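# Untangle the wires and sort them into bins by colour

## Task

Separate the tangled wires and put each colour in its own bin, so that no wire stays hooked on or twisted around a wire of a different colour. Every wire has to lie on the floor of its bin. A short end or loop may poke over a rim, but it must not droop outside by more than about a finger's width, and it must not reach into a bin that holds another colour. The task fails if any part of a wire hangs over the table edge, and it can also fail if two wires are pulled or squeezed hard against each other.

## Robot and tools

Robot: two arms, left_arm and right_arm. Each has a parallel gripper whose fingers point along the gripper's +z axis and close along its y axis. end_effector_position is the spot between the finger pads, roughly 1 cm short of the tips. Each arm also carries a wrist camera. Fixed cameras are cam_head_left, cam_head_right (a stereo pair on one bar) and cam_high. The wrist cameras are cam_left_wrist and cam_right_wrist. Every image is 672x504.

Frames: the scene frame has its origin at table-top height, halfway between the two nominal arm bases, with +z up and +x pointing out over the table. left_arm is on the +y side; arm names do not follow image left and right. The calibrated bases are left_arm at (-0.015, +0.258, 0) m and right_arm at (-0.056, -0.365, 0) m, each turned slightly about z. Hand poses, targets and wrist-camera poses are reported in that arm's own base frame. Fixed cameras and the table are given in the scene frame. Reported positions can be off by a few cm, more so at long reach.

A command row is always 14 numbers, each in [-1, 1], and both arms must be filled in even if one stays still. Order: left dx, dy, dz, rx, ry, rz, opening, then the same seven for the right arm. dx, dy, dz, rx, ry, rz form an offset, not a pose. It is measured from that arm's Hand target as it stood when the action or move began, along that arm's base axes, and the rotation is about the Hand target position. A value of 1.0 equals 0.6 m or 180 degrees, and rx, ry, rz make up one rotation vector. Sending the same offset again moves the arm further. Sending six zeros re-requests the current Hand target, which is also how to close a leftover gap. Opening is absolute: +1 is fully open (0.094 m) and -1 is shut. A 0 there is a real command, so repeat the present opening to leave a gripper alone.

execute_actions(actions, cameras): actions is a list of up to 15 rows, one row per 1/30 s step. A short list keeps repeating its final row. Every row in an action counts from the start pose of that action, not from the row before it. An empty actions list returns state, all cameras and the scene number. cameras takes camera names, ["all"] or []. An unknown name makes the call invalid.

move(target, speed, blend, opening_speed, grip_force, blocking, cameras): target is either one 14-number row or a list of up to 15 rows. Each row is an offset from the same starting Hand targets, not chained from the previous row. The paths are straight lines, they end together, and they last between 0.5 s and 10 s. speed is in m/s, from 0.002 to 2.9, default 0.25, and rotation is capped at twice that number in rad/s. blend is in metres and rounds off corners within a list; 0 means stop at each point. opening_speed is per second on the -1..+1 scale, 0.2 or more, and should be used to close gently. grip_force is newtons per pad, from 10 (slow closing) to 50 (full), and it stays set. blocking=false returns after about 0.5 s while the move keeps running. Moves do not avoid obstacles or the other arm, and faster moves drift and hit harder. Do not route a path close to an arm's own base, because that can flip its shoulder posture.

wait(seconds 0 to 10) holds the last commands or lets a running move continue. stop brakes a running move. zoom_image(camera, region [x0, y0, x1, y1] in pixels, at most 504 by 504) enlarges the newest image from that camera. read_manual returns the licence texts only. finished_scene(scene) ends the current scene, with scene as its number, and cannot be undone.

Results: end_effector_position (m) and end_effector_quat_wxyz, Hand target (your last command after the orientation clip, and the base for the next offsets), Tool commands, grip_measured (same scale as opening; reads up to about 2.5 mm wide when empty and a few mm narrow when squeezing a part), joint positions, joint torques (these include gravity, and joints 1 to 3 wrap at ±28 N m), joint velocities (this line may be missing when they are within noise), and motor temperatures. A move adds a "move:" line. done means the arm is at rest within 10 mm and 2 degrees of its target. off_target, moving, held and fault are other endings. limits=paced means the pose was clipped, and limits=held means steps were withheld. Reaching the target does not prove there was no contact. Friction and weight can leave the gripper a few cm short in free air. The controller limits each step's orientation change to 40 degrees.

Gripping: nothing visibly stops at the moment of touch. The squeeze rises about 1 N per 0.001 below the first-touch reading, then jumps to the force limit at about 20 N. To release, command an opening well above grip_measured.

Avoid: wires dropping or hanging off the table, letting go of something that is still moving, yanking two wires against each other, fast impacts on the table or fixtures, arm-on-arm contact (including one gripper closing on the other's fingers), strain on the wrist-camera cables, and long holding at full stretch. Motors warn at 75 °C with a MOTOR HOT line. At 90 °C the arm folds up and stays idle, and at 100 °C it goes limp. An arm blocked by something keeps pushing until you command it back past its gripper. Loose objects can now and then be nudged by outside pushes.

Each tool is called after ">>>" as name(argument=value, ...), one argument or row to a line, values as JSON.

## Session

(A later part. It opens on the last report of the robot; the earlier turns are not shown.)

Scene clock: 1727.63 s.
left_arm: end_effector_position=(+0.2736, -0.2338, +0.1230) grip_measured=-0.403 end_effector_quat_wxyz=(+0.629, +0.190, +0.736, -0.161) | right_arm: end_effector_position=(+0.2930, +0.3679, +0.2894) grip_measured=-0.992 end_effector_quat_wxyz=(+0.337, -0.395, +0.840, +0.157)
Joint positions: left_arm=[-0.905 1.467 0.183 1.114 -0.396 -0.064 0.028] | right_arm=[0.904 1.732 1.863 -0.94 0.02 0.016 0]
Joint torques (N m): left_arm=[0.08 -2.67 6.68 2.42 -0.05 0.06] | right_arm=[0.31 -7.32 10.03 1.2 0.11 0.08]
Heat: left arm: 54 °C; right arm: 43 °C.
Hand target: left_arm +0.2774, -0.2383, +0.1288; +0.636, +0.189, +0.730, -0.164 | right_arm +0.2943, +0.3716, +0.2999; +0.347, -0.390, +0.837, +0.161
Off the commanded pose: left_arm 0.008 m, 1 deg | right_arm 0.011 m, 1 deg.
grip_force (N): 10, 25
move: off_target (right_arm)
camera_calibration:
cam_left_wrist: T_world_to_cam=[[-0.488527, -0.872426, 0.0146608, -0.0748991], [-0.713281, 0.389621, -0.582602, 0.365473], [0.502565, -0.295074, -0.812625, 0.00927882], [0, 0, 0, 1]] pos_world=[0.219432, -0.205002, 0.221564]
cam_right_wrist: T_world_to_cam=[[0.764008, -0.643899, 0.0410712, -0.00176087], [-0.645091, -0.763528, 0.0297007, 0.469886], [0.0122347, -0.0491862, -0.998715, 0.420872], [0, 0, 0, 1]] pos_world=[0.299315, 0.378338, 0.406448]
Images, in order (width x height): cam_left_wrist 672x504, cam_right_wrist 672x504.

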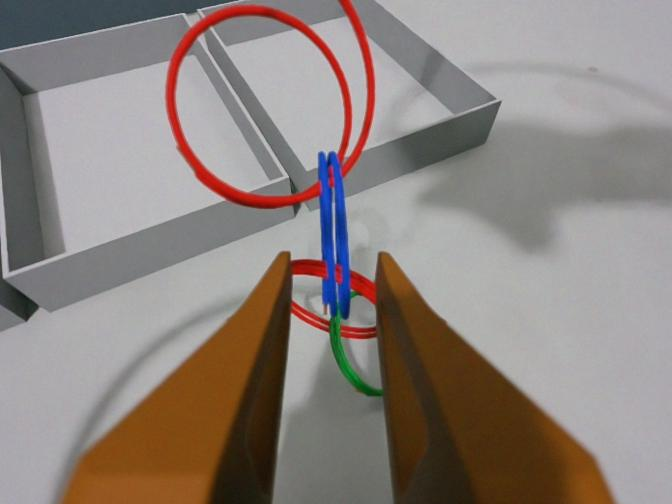

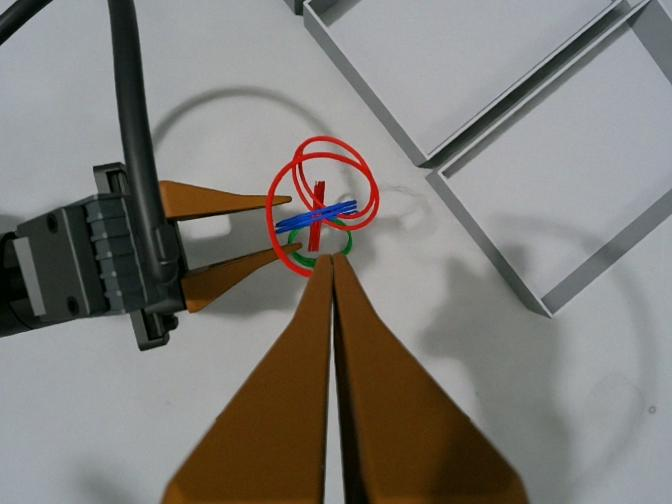

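>>> move(
  target=[0,0,0,0,0,0,-1.0,0,0,0,0,0,0,-1.0],
  opening_speed=0.2,
  cameras=["cam_left_wrist", "cam_right_wrist"],
)

>>> zoom_image(
  camera="cam_right_wrist",
  region=[230, 120, 410, 290],
)

>>> zoom_image(
  camera="cam_left_wrist",
  region=[240, 110, 440, 410],
)

Scene clock: 1740.20 s.
left_arm: end_effector_position=(+0.2736, -0.2338, +0.1232) grip_measured=-0.883 end_effector_quat_wxyz=(+0.629, +0.190, +0.736, -0.161) | right_arm: end_effector_position=(+0.2930, +0.3679, +0.2894) grip_measured=-0.992 end_effector_quat_wxyz=(+0.337, -0.395, +0.840, +0.157)
Joint positions: left_arm=[-0.905 1.467 0.183 1.114 -0.396 -0.064 0.005] | right_arm=[0.904 1.732 1.863 -0.94 0.02 0.016 0]
Joint torques (N m): left_arm=[0.09 -2.7 6.68 2.43 -0.04 0.05] | right_arm=[0.4 -7.49 10 1.25 0.07 0.07]
Motor temperatures (°C): left_arm=[30 33 36 56 28 28 29] | right_arm=[30 35 39 43 31 29 28]
Heat: left arm: 56 °C; right arm: 43 °C.
Hand target: left_arm +0.2774, -0.2383, +0.1288; +0.636, +0.189, +0.730, -0.164 | right_arm +0.2943, +0.3716, +0.2999; +0.347, -0.390, +0.837, +0.161
Off the commanded pose: left_arm 0.008 m, 1 deg | right_arm 0.011 m, 1 deg.
grip_force (N): 10, 25
move: off_target (right_arm)
camera_calibration:
cam_left_wrist: T_world_to_cam=[[-0.488544, -0.872411, 0.0149527, -0.0749596], [-0.712968, 0.38926, -0.583227, 0.36553], [0.502993, -0.295593, -0.812172, 0.00905919], [0, 0, 0, 1]] pos_world=[0.219434, -0.205004, 0.221665]
cam_right_wrist: T_world_to_cam=[[0.764008, -0.643899, 0.0410712, -0.00176087], [-0.645091, -0.763528, 0.0297007, 0.469886], [0.0122347, -0.0491862, -0.998715, 0.420872], [0, 0, 0, 1]] pos_world=[0.299315, 0.378338, 0.406448]
Images, in order (width x height): cam_left_wrist 672x504, cam_right_wrist 672x504.

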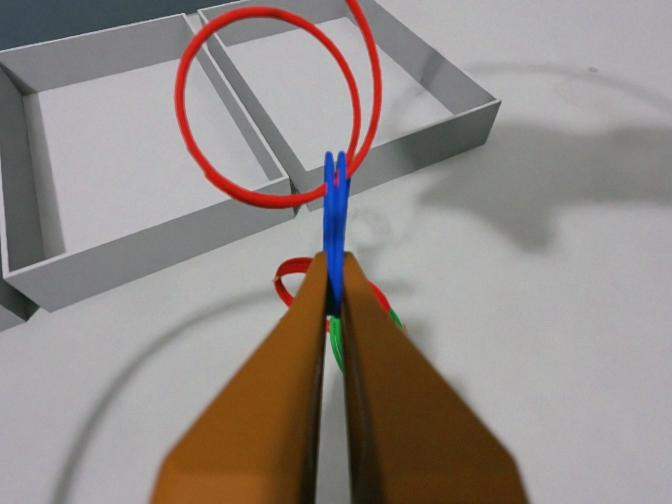

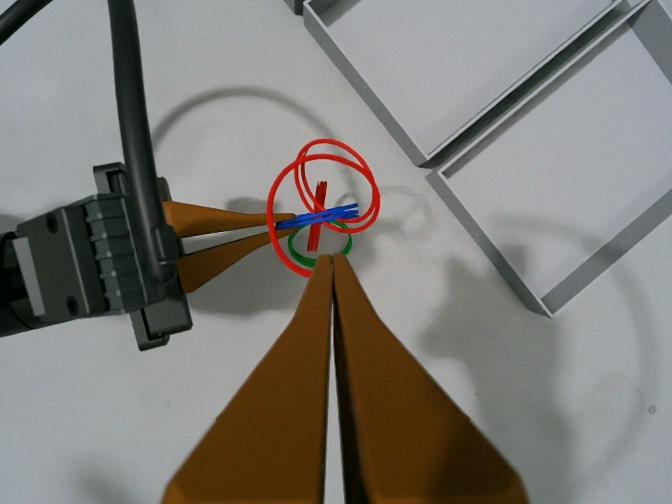

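Scaled by 2.800 from the camera's 672x504 image, which has a finer 960x720 frame.

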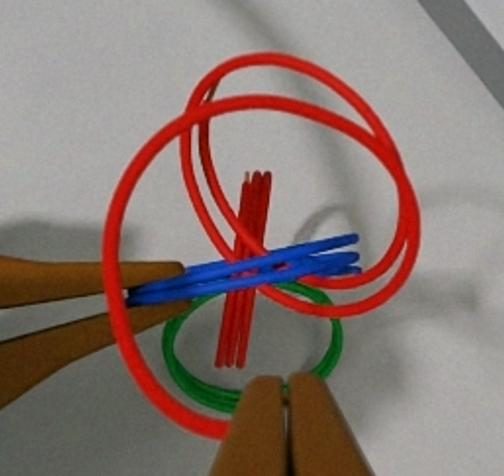

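Scaled by 1.680 from the camera's 672x504 image, which has a finer 960x720 frame.

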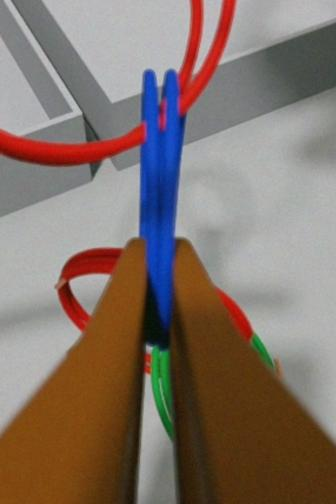

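>>> move(
  target=[0,0,0,0,0,0,-1.0,0,0,0.0833,0,0,0,-1.0],
  speed=0.03,
  grip_force=[15, 25],
  cameras=["cam_left_wrist", "cam_right_wrist"],
)

Scene clock: 1760.33 s.
left_arm: end_effector_position=(+0.2736, -0.2339, +0.1237) grip_measured=-0.890 end_effector_quat_wxyz=(+0.630, +0.190, +0.735, -0.162) | right_arm: end_effector_position=(+0.2939, +0.3691, +0.3418) grip_measured=-0.992 end_effector_quat_wxyz=(+0.339, -0.395, +0.839, +0.158)
Joint positions: left_arm=[-0.905 1.467 0.183 1.117 -0.396 -0.064 0.005] | right_arm=[0.904 1.864 2.267 -1.209 0.02 0.016 0]
Joint torques (N m): left_arm=[0.09 -2.69 6.67 2.42 -0.03 0.07] | right_arm=[0.53 -7.92 9.1 1.19 0.1 0.1]
Motor temperatures (°C): left_arm=[30 33 36 57 28 28 29] | right_arm=[30 35 39 44 31 29 28]
Heat: left arm: 57 °C; right arm: 44 °C.
Hand target: left_arm +0.2774, -0.2383, +0.1288; +0.636, +0.189, +0.730, -0.164 | right_arm +0.2943, +0.3716, +0.3499; +0.347, -0.390, +0.837, +0.161
Off the commanded pose: left_arm 0.008 m, 1 deg | right_arm 0.008 m, 1 deg.
grip_force (N): 15, 25
move: done
camera_calibration:
cam_left_wrist: T_world_to_cam=[[-0.488554, -0.872391, 0.0158109, -0.0751143], [-0.712185, 0.388236, -0.584864, 0.365644], [0.504092, -0.296998, -0.810977, 0.00866932], [0, 0, 0, 1]] pos_world=[0.219338, -0.20491, 0.22207]
cam_right_wrist: T_world_to_cam=[[0.763969, -0.64395, 0.0409782, -0.00385881], [-0.645098, -0.763635, 0.0266431, 0.470841], [0.0141356, -0.0467894, -0.998805, 0.471796], [0, 0, 0, 1]] pos_world=[0.300017, 0.379141, 0.458846]
Images, in order (width x height): cam_left_wrist 672x504, cam_right_wrist 672x504.

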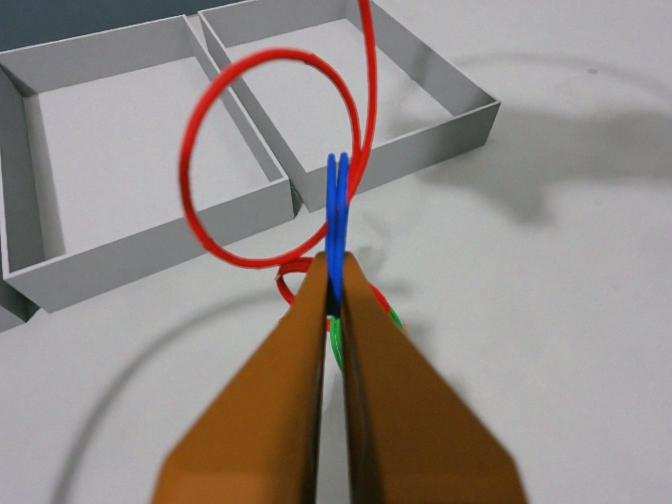

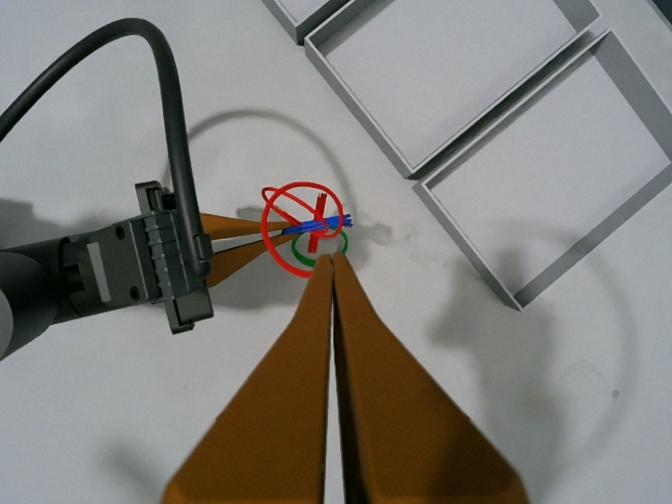

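>>> move(
  target=[0,0,0,0,0,0,-1.0,0,0,0.0833,0,0,0,-1.0],
  speed=0.03,
  cameras=["cam_left_wrist", "cam_right_wrist"],
)

>>> zoom_image(
  camera="cam_left_wrist",
  region=[140, 0, 440, 400],
)

>>> zoom_image(
  camera="cam_right_wrist",
  region=[230, 150, 410, 290],
)

Scene clock: 1767.90 s.
left_arm: end_effector_position=(+0.2737, -0.2339, +0.1243) grip_measured=-0.890 end_effector_quat_wxyz=(+0.631, +0.189, +0.735, -0.162) | right_arm: end_effector_position=(+0.2952, +0.3708, +0.3864) grip_measured=-0.992 end_effector_quat_wxyz=(+0.361, -0.390, +0.830, +0.169)
Joint positions: left_arm=[-0.905 1.467 0.183 1.119 -0.396 -0.064 0.005] | right_arm=[0.904 2.093 2.839 -1.498 0.02 0.016 0]
Joint torques (N m): left_arm=[0.06 -2.66 6.69 2.38 -0.04 0.06] | right_arm=[0.43 -9.33 7.17 1.45 0.08 0.08]
Motor temperatures (°C): left_arm=[30 33 36 57 28 28 29] | right_arm=[30 35 39 44 31 29 28]
Heat: left arm: 57 °C; right arm: 44 °C.
Hand target: left_arm +0.2774, -0.2383, +0.1288; +0.636, +0.189, +0.730, -0.164 | right_arm +0.2943, +0.3716, +0.4000; +0.347, -0.390, +0.837, +0.161
Off the commanded pose: left_arm 0.007 m, 1 deg | right_arm 0.014 m, 2 deg.
elbow stopped short (right arm): the move would have taken joint 3 (elbow) straighter than the controller allows.
grip_force (N): 15, 25
move: off_target (right_arm)
camera_calibration:
cam_left_wrist: T_world_to_cam=[[-0.488577, -0.872359, 0.0167695, -0.0752873], [-0.711373, 0.387139, -0.586577, 0.365755], [0.505214, -0.298518, -0.80972, 0.00823662], [0, 0, 0, 1]] pos_world=[0.219243, -0.204817, 0.222475]
cam_right_wrist: T_world_to_cam=[[0.762663, -0.645615, 0.0390836, -0.00380858], [-0.645077, -0.763648, -0.0267751, 0.492493], [0.0471326, -0.00479155, -0.998877, 0.491125], [0, 0, 0, 1]] pos_world=[0.297453, 0.375986, 0.503909]
Images, in order (width x height): cam_left_wrist 672x504, cam_right_wrist 672x504.

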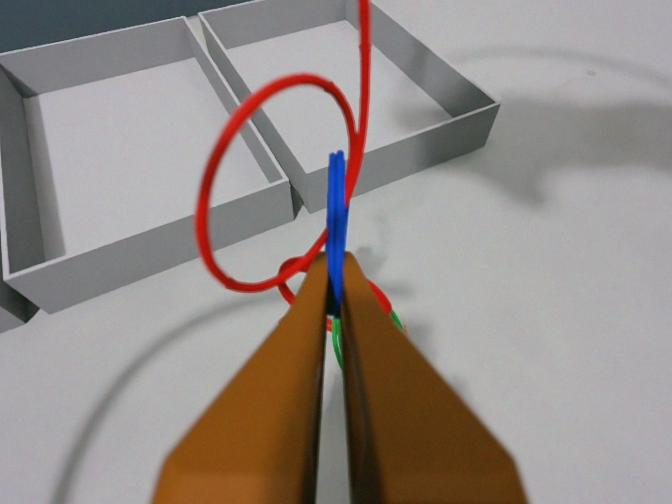

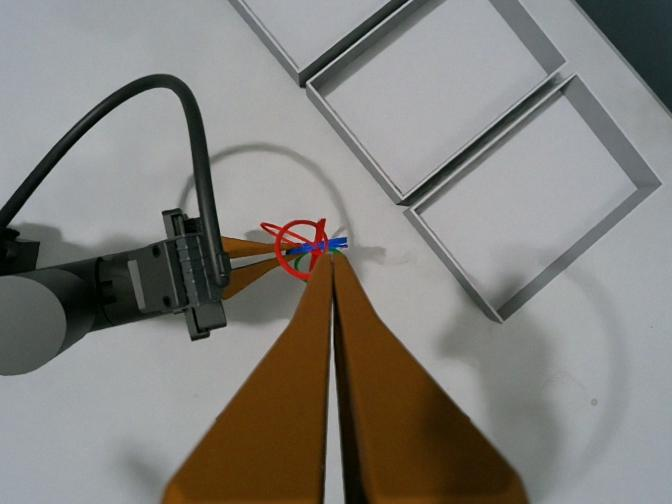

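Scaled by 1.260 from the camera's 672x504 image, which has a finer 960x720 frame.

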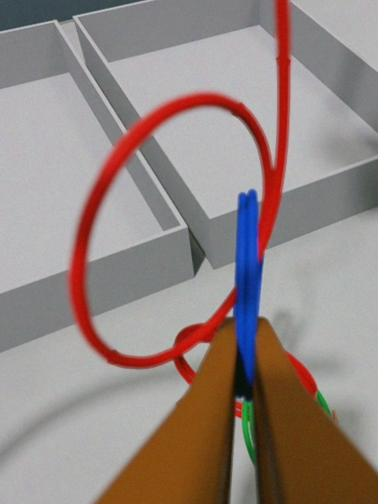

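Scaled by 2.800 from the camera's 672x504 image, which has a finer 960x720 frame.

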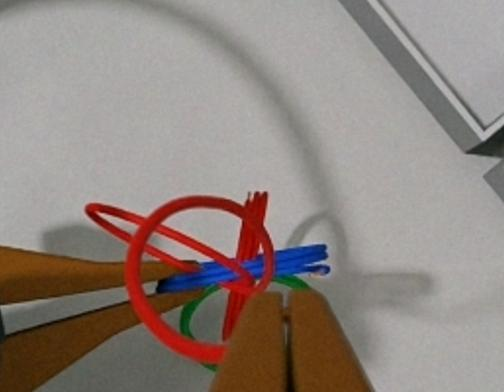

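>>> move(
  target=[0,0,0,0,0,0,-1.0,-0.107,-0.128,-0.017,0,0,0,-1.0],
  speed=0.04,
  cameras=["cam_left_wrist", "cam_right_wrist"],
)

>>> zoom_image(
  camera="cam_left_wrist",
  region=[140, 0, 440, 400],
)

>>> zoom_image(
  camera="cam_right_wrist",
  region=[210, 90, 410, 290],
)

Scene clock: 1779.70 s.
left_arm: end_effector_position=(+0.2737, -0.2339, +0.1243) grip_measured=-0.890 end_effector_quat_wxyz=(+0.631, +0.189, +0.735, -0.162) | right_arm: end_effector_position=(+0.2333, +0.2976, +0.3838) grip_measured=-0.992 end_effector_quat_wxyz=(+0.338, -0.395, +0.840, +0.157)
Joint positions: left_arm=[-0.905 1.467 0.183 1.119 -0.396 -0.064 0.005] | right_arm=[0.917 1.613 2.183 -1.378 0.029 0.026 0]
Joint torques (N m): left_arm=[0.06 -2.65 6.69 2.39 -0.04 0.05] | right_arm=[0.35 -7.71 4.55 1.35 0.12 0.05]
Motor temperatures (°C): left_arm=[30 33 36 57 28 28 29] | right_arm=[30 36 38 44 31 29 28]
Heat: left arm: 57 °C; right arm: 44 °C.
Hand target: left_arm +0.2774, -0.2383, +0.1288; +0.636, +0.189, +0.730, -0.164 | right_arm +0.2302, +0.2948, +0.3898; +0.347, -0.390, +0.837, +0.161
Off the commanded pose: left_arm 0.007 m, 1 deg | right_arm 0.007 m, 1 deg.
grip_force (N): 15, 25
move: done
camera_calibration:
cam_left_wrist: T_world_to_cam=[[-0.488577, -0.872359, 0.0167695, -0.0752873], [-0.711373, 0.387139, -0.586577, 0.365755], [0.505214, -0.298518, -0.80972, 0.00823662], [0, 0, 0, 1]] pos_world=[0.219243, -0.204817, 0.222475]
cam_right_wrist: T_world_to_cam=[[0.763761, -0.644192, 0.0410609, -0.0052024], [-0.645375, -0.763313, 0.0290471, 0.375147], [0.0126304, -0.0486848, -0.998734, 0.512179], [0, 0, 0, 1]] pos_world=[0.239615, 0.307939, 0.500847]
Images, in order (width x height): cam_left_wrist 672x504, cam_right_wrist 672x504.

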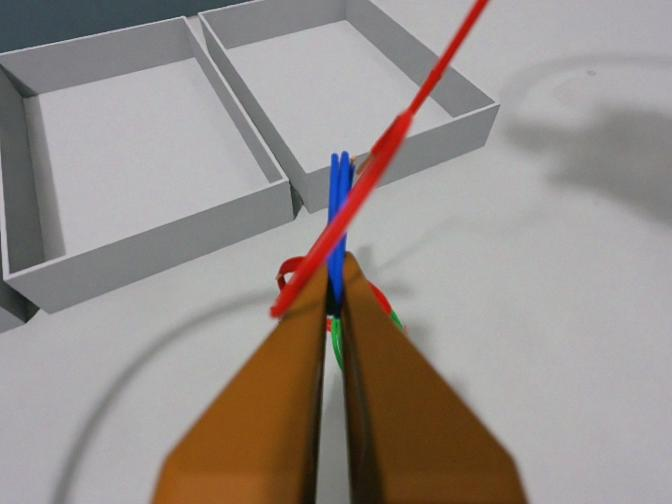

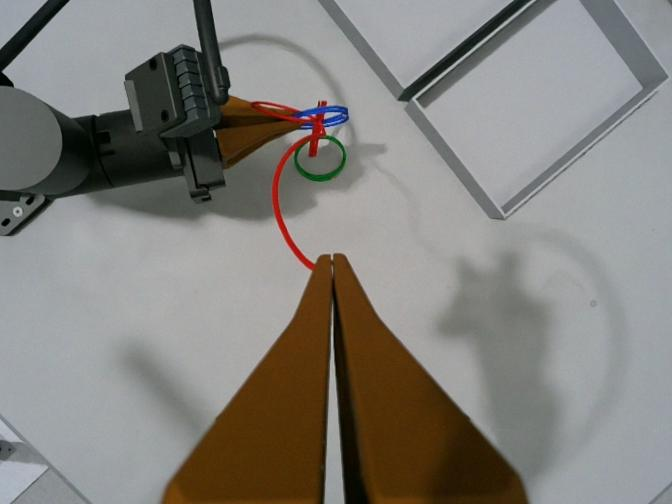

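Scaled by 1.260 from the camera's 672x504 image, which has a finer 960x720 frame.

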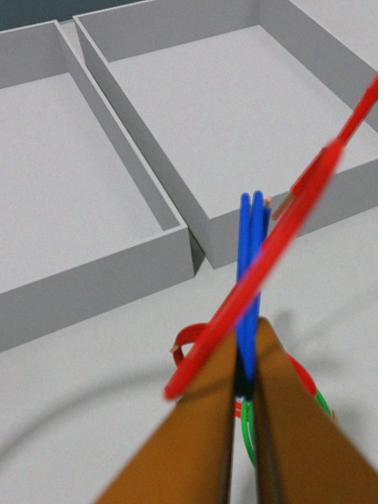

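Scaled by 2.520 from the camera's 672x504 image, which has a finer 960x720 frame.

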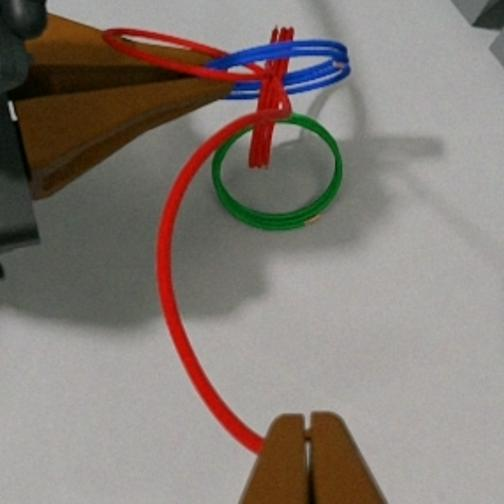

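>>> zoom_image(
  camera="cam_right_wrist",
  region=[240, 90, 360, 190],
)

>>> zoom_image(
  camera="cam_left_wrist",
  region=[260, 90, 440, 330],
)

Scaled by 4.200 from the camera's 672x504 image, which has a finer 960x720 frame.

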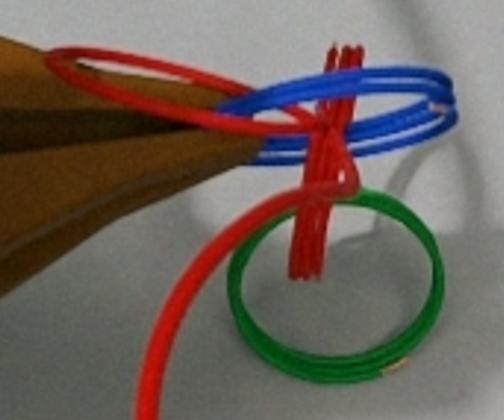

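Scaled by 2.100 from the camera's 672x504 image, which has a finer 960x720 frame.

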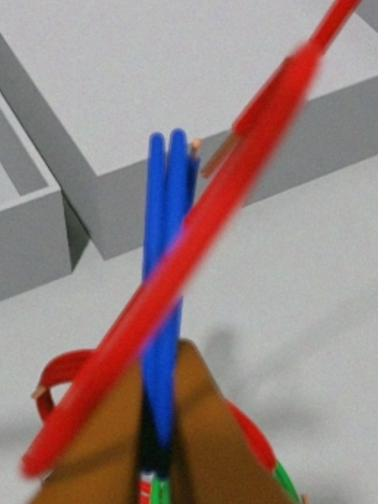

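>>> execute_actions(
  actions=[],
  cameras=["all"],
)

>>> zoom_image(
  camera="cam_head_right",
  region=[340, 120, 440, 220],
)

>>> zoom_image(
  camera="cam_high",
  region=[290, 150, 390, 270],
)

>>> zoom_image(
  camera="cam_head_left",
  region=[350, 130, 450, 230],
)

Scene clock: 1795.93 s.
left_arm: end_effector_position=(+0.2737, -0.2339, +0.1243) grip_measured=-0.890 end_effector_quat_wxyz=(+0.631, +0.189, +0.735, -0.162) | right_arm: end_effector_position=(+0.2333, +0.2976, +0.3838) grip_measured=-0.992 end_effector_quat_wxyz=(+0.338, -0.395, +0.840, +0.157)
Joint positions: left_arm=[-0.905 1.467 0.183 1.119 -0.396 -0.064 0.005] | right_arm=[0.917 1.613 2.183 -1.378 0.029 0.026 0]
Joint velocities: within noise
Joint torques (N m): left_arm=[0.09 -2.69 6.67 2.4 -0.05 0.06] | right_arm=[0.44 -7.54 4.49 1.36 0.12 0.08]
Motor temperatures (°C): left_arm=[30 33 36 56 28 28 29] | right_arm=[30 36 38 45 31 29 28]
Heat: left arm: 56 °C; right arm: 45 °C.
Hand target: left_arm +0.2774, -0.2383, +0.1288; +0.636, +0.189, +0.730, -0.164 | right_arm +0.2302, +0.2948, +0.3898; +0.347, -0.390, +0.837, +0.161
Tool commands: left_gripper/opening=-1.0 right_gripper/opening=-1.0
Off the commanded pose: left_arm 0.007 m, 1 deg | right_arm 0.007 m, 1 deg.
grip_force (N): 15, 25
camera_calibration:
cam_left_wrist: T_world_to_cam=[[-0.488577, -0.872359, 0.0167695, -0.0752873], [-0.711373, 0.387139, -0.586577, 0.365755], [0.505214, -0.298518, -0.80972, 0.00823662], [0, 0, 0, 1]] pos_world=[0.219243, -0.204817, 0.222475]
cam_right_wrist: T_world_to_cam=[[0.763761, -0.644192, 0.0410609, -0.0052024], [-0.645375, -0.763313, 0.0290471, 0.375147], [0.0126304, -0.0486848, -0.998734, 0.512179], [0, 0, 0, 1]] pos_world=[0.239615, 0.307939, 0.500847]

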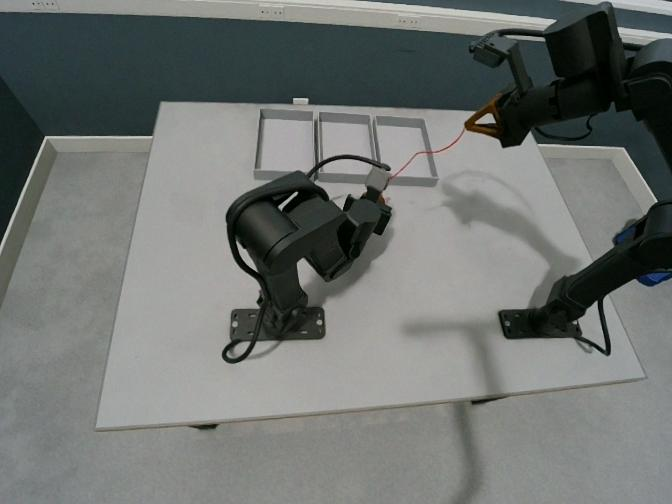

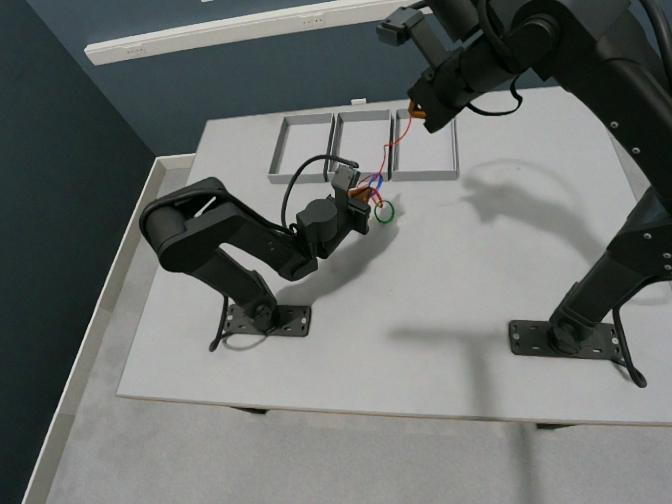

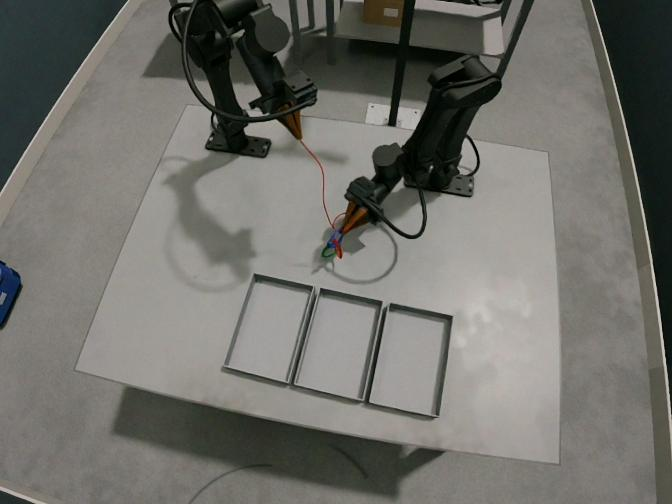

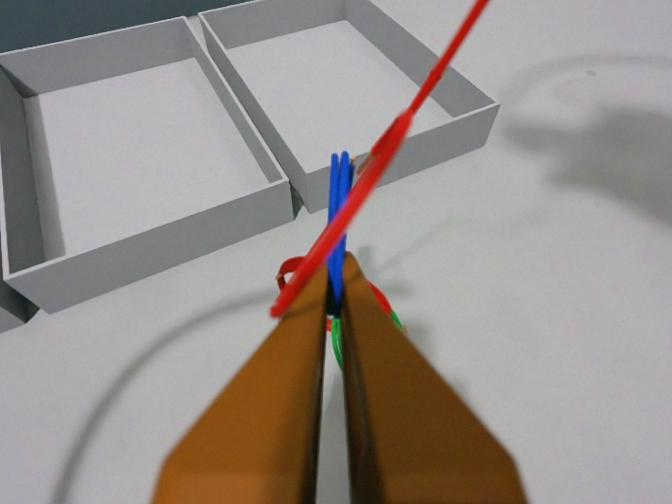

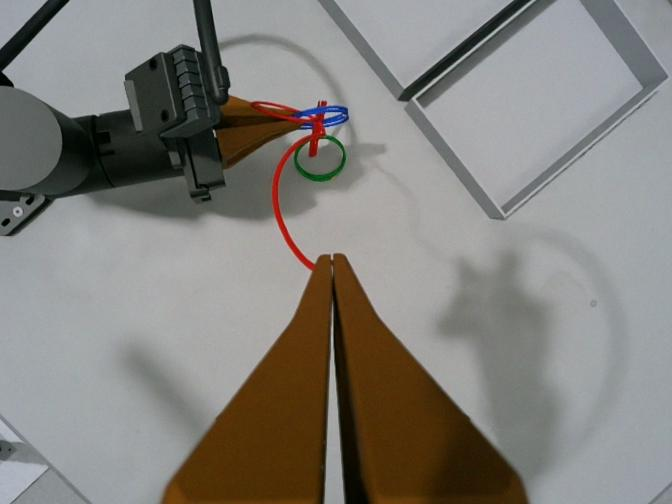

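Scaled by 5.040 from the camera's 672x504 image, which has a finer 960x720 frame.

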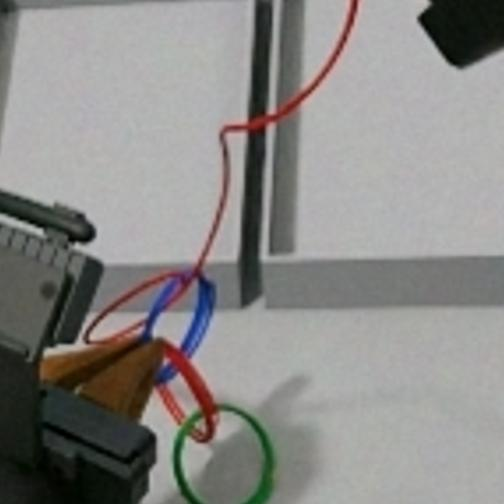

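Scaled by 4.200 from the camera's 672x504 image, which has a finer 960x720 frame.

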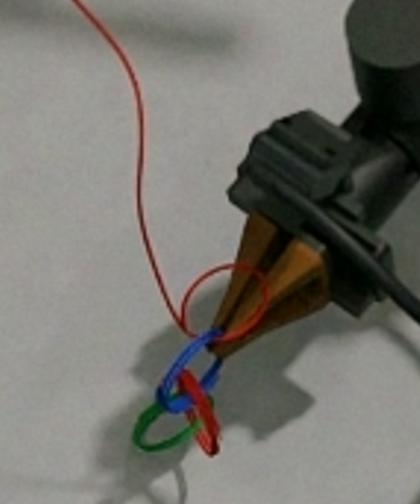

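Scaled by 5.040 from the camera's 672x504 image, which has a finer 960x720 frame.

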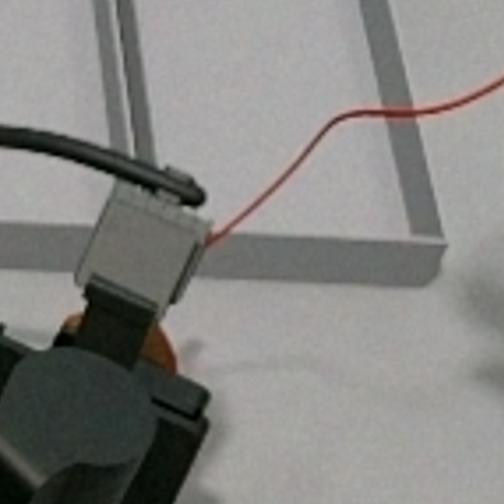

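>>> move(
  target=[0,0,0,0,0,0,-1.0,-0.0857,-0.1022,0,0.0426,-0.0357,0,-1.0],
  speed=0.04,
  cameras=["cam_left_wrist", "cam_right_wrist", "cam_high", "cam_head_right"],
)

>>> zoom_image(
  camera="cam_right_wrist",
  region=[210, 30, 410, 270],
)

>>> zoom_image(
  camera="cam_high",
  region=[280, 150, 390, 270],
)

>>> zoom_image(
  camera="cam_head_right",
  region=[340, 120, 440, 220],
)

>>> zoom_image(
  camera="cam_left_wrist",
  region=[240, 0, 500, 330],
)

Scene clock: 1846.20 s.
left_arm: end_effector_position=(+0.2736, -0.2340, +0.1243) grip_measured=-0.890 end_effector_quat_wxyz=(+0.631, +0.189, +0.735, -0.162) | right_arm: end_effector_position=(+0.1782, +0.2323, +0.3862) grip_measured=-0.992 end_effector_quat_wxyz=(+0.408, -0.381, +0.808, +0.189)
Joint positions: left_arm=[-0.905 1.467 0.183 1.119 -0.396 -0.064 0.005] | right_arm=[0.951 1.147 1.68 -1.173 0.062 0.039 0]
Joint torques (N m): left_arm=[0.08 -2.67 6.69 2.4 -0.06 0.06] | right_arm=[0.49 -3.12 4.62 1.69 0.11 0.08]
Motor temperatures (°C): left_arm=[30 33 36 56 28 28 29] | right_arm=[30 36 37 46 31 29 28]
Heat: left arm: 56 °C; right arm: 46 °C.
Hand target: left_arm +0.2774, -0.2383, +0.1288; +0.636, +0.189, +0.730, -0.164 | right_arm +0.1787, +0.2334, +0.3898; +0.419, -0.375, +0.804, +0.195
Off the commanded pose: left_arm 0.007 m, 1 deg | right_arm 0.004 m, 2 deg.
grip_force (N): 15, 25
move: done
camera_calibration:
cam_left_wrist: T_world_to_cam=[[-0.488911, -0.872173, 0.0167641, -0.0751751], [-0.711216, 0.387409, -0.586588, 0.365777], [0.505111, -0.298712, -0.809712, 0.00821794], [0, 0, 0, 1]] pos_world=[0.219242, -0.204816, 0.222475]
cam_right_wrist: T_world_to_cam=[[0.759801, -0.648833, 0.0414599, -0.00367894], [-0.63847, -0.756661, -0.140781, 0.352464], [0.122714, 0.0804946, -0.989172, 0.458745], [0, 0, 0, 1]] pos_world=[0.171539, 0.227383, 0.503551]
Images, in order (width x height): cam_head_right 672x504, cam_high 672x504, cam_left_wrist 672x504, cam_right_wrist 672x504.

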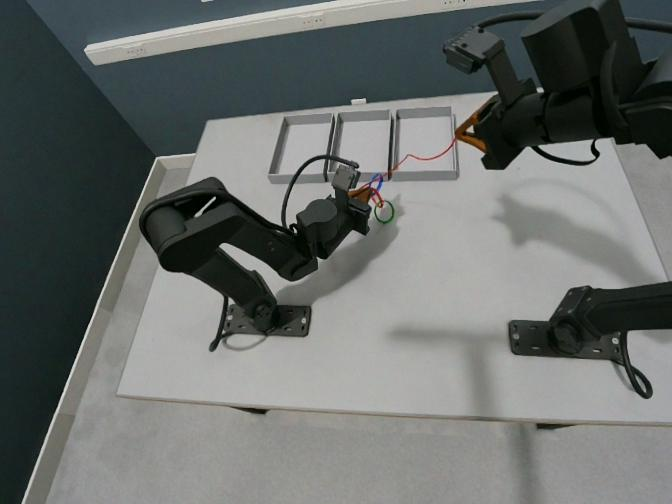

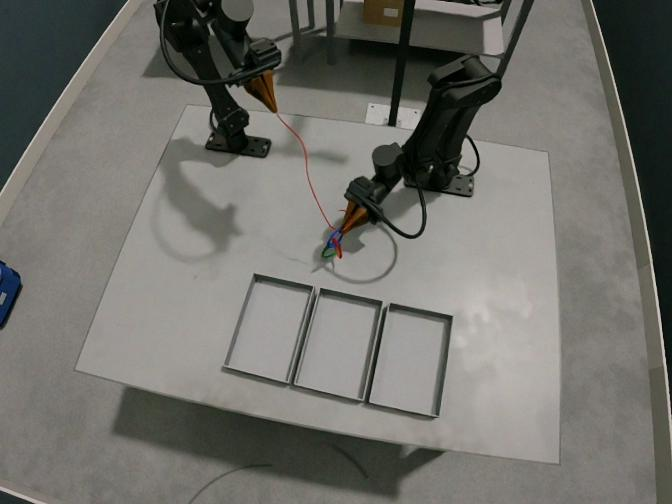

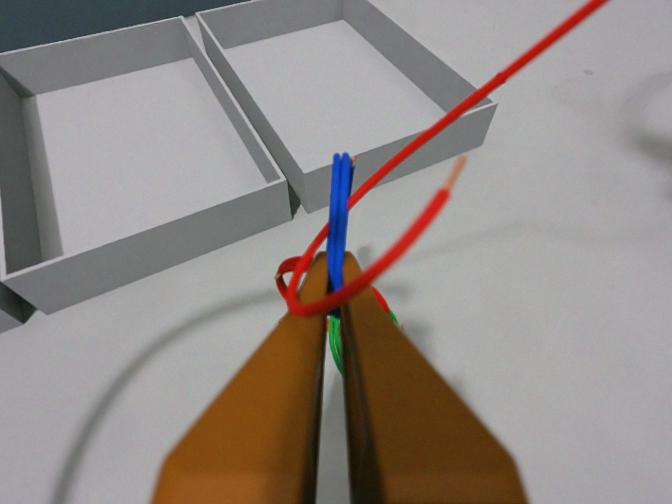

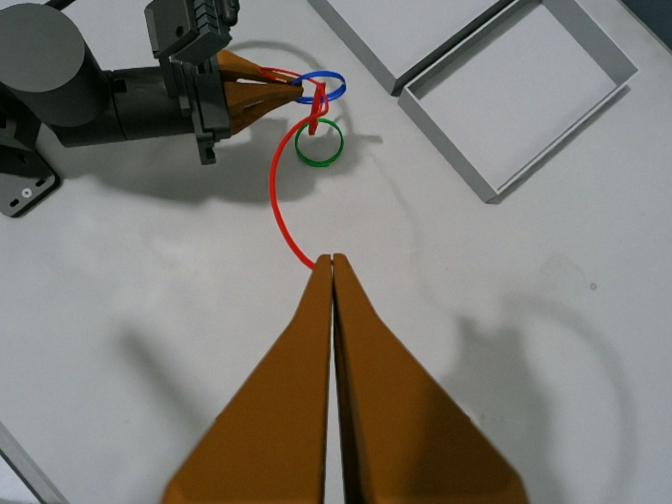

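Scaled by 2.100 from the camera's 672x504 image, which has a finer 960x720 frame.

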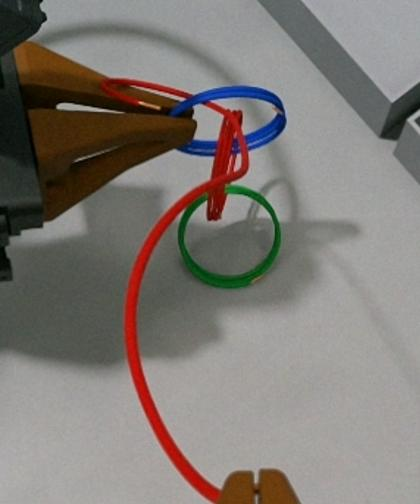

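Scaled by 4.200 from the camera's 672x504 image, which has a finer 960x720 frame.

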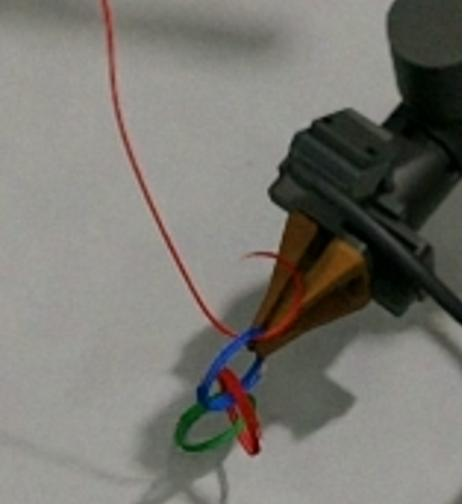

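Scaled by 5.040 from the camera's 672x504 image, which has a finer 960x720 frame.

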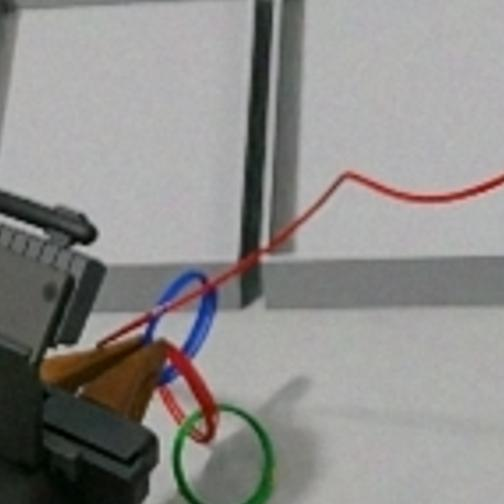

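Scaled by 1.527 from the camera's 672x504 image, which has a finer 960x720 frame.

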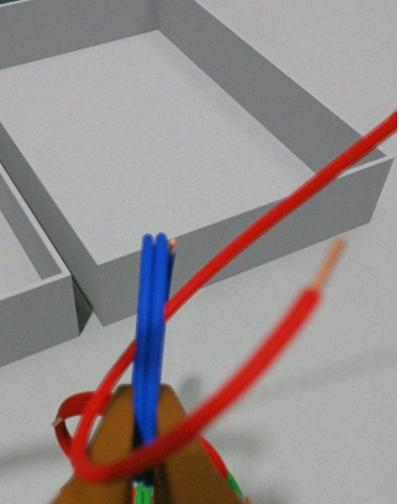

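>>> move(
  target=[0.0733,0.0683,0.0333,0,0,0,-1.0,0,0,0.1,0,0,0,-1.0],
  speed=0.04,
  cameras=["cam_left_wrist", "cam_right_wrist", "cam_high", "cam_head_right"],
)

>>> zoom_image(
  camera="cam_right_wrist",
  region=[210, 30, 410, 270],
)

>>> zoom_image(
  camera="cam_left_wrist",
  region=[240, 0, 500, 330],
)

Scene clock: 1868.30 s.
left_arm: end_effector_position=(+0.3169, -0.1955, +0.1323) grip_measured=-0.890 end_effector_quat_wxyz=(+0.620, +0.191, +0.744, -0.160) | right_arm: end_effector_position=(+0.1802, +0.2349, +0.4422) grip_measured=-0.992 end_effector_quat_wxyz=(+0.411, -0.380, +0.806, +0.190)
Joint positions: left_arm=[-0.602 1.396 0.232 0.983 -0.097 -0.019 0.005] | right_arm=[0.951 1.344 2.117 -1.405 0.063 0.039 0]
Joint torques (N m): left_arm=[0.39 -5.59 7.45 2.31 0.03 0.06] | right_arm=[0.54 -2.33 7.06 1.37 0.09 0.05]
Motor temperatures (°C): left_arm=[30 33 36 56 28 28 29] | right_arm=[30 35 37 48 31 29 28]
Heat: left arm: 56 °C; right arm: 48 °C.
Hand target: left_arm +0.3215, -0.1973, +0.1488; +0.636, +0.189, +0.730, -0.164 | right_arm +0.1787, +0.2334, +0.4499; +0.419, -0.375, +0.804, +0.195
Off the commanded pose: left_arm 0.017 m, 2 deg | right_arm 0.008 m, 1 deg.
grip_force (N): 15, 25
move: off_target (left_arm)
camera_calibration:
cam_left_wrist: T_world_to_cam=[[-0.488154, -0.872565, 0.0183397, -0.0210904], [-0.725872, 0.394241, -0.563635, 0.389366], [0.484578, -0.288453, -0.82582, 0.0150196], [0, 0, 0, 1]] pos_world=[0.265056, -0.167574, 0.232251]
cam_right_wrist: T_world_to_cam=[[0.75922, -0.649526, 0.0412449, -0.00552318], [-0.63822, -0.755425, -0.148353, 0.366646], [0.127516, 0.0863091, -0.988074, 0.51092], [0, 0, 0, 1]] pos_world=[0.173043, 0.229289, 0.559447]
Images, in order (width x height): cam_head_right 672x504, cam_high 672x504, cam_left_wrist 672x504, cam_right_wrist 672x504.

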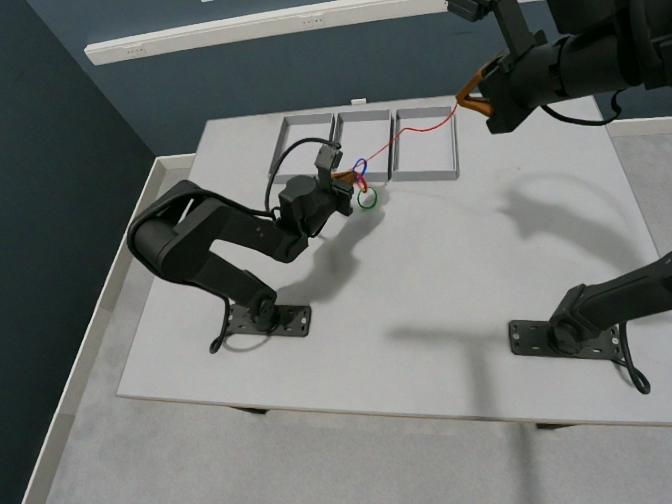

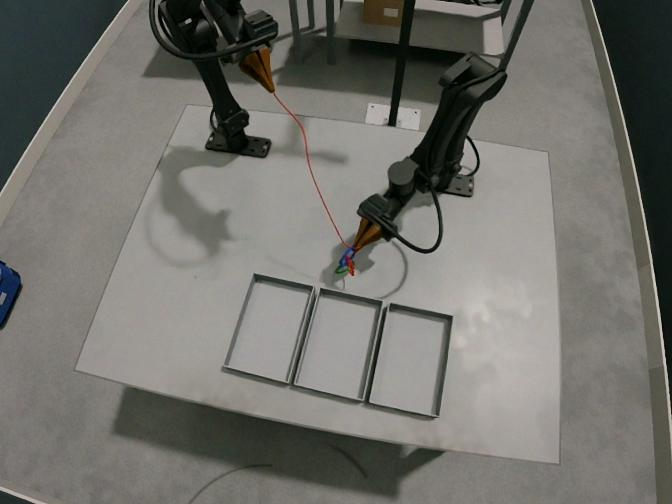

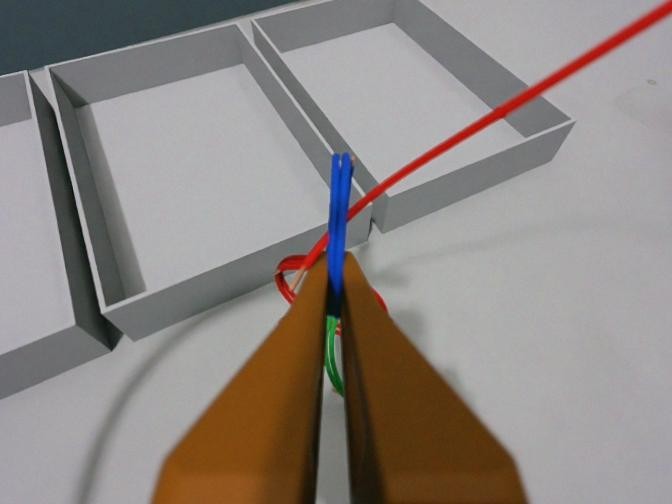

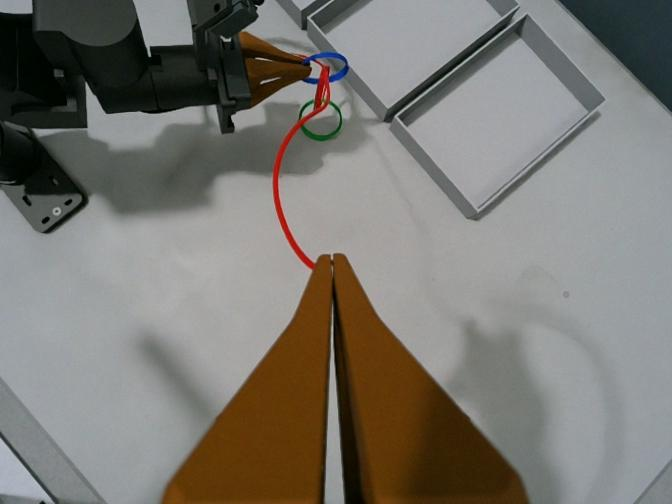

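Scaled by 2.100 from the camera's 672x504 image, which has a finer 960x720 frame.

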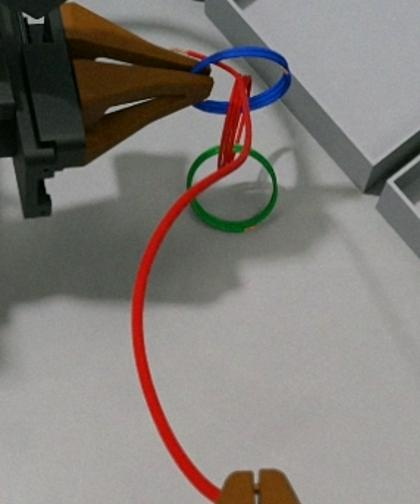

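Scaled by 1.527 from the camera's 672x504 image, which has a finer 960x720 frame.

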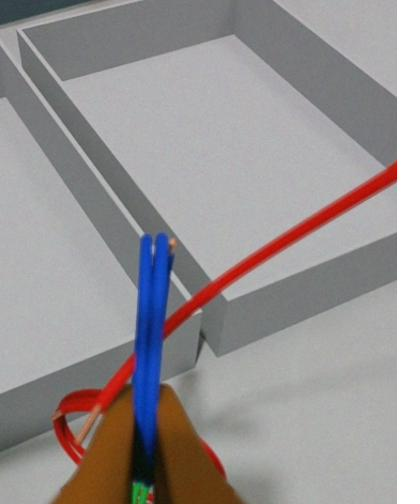

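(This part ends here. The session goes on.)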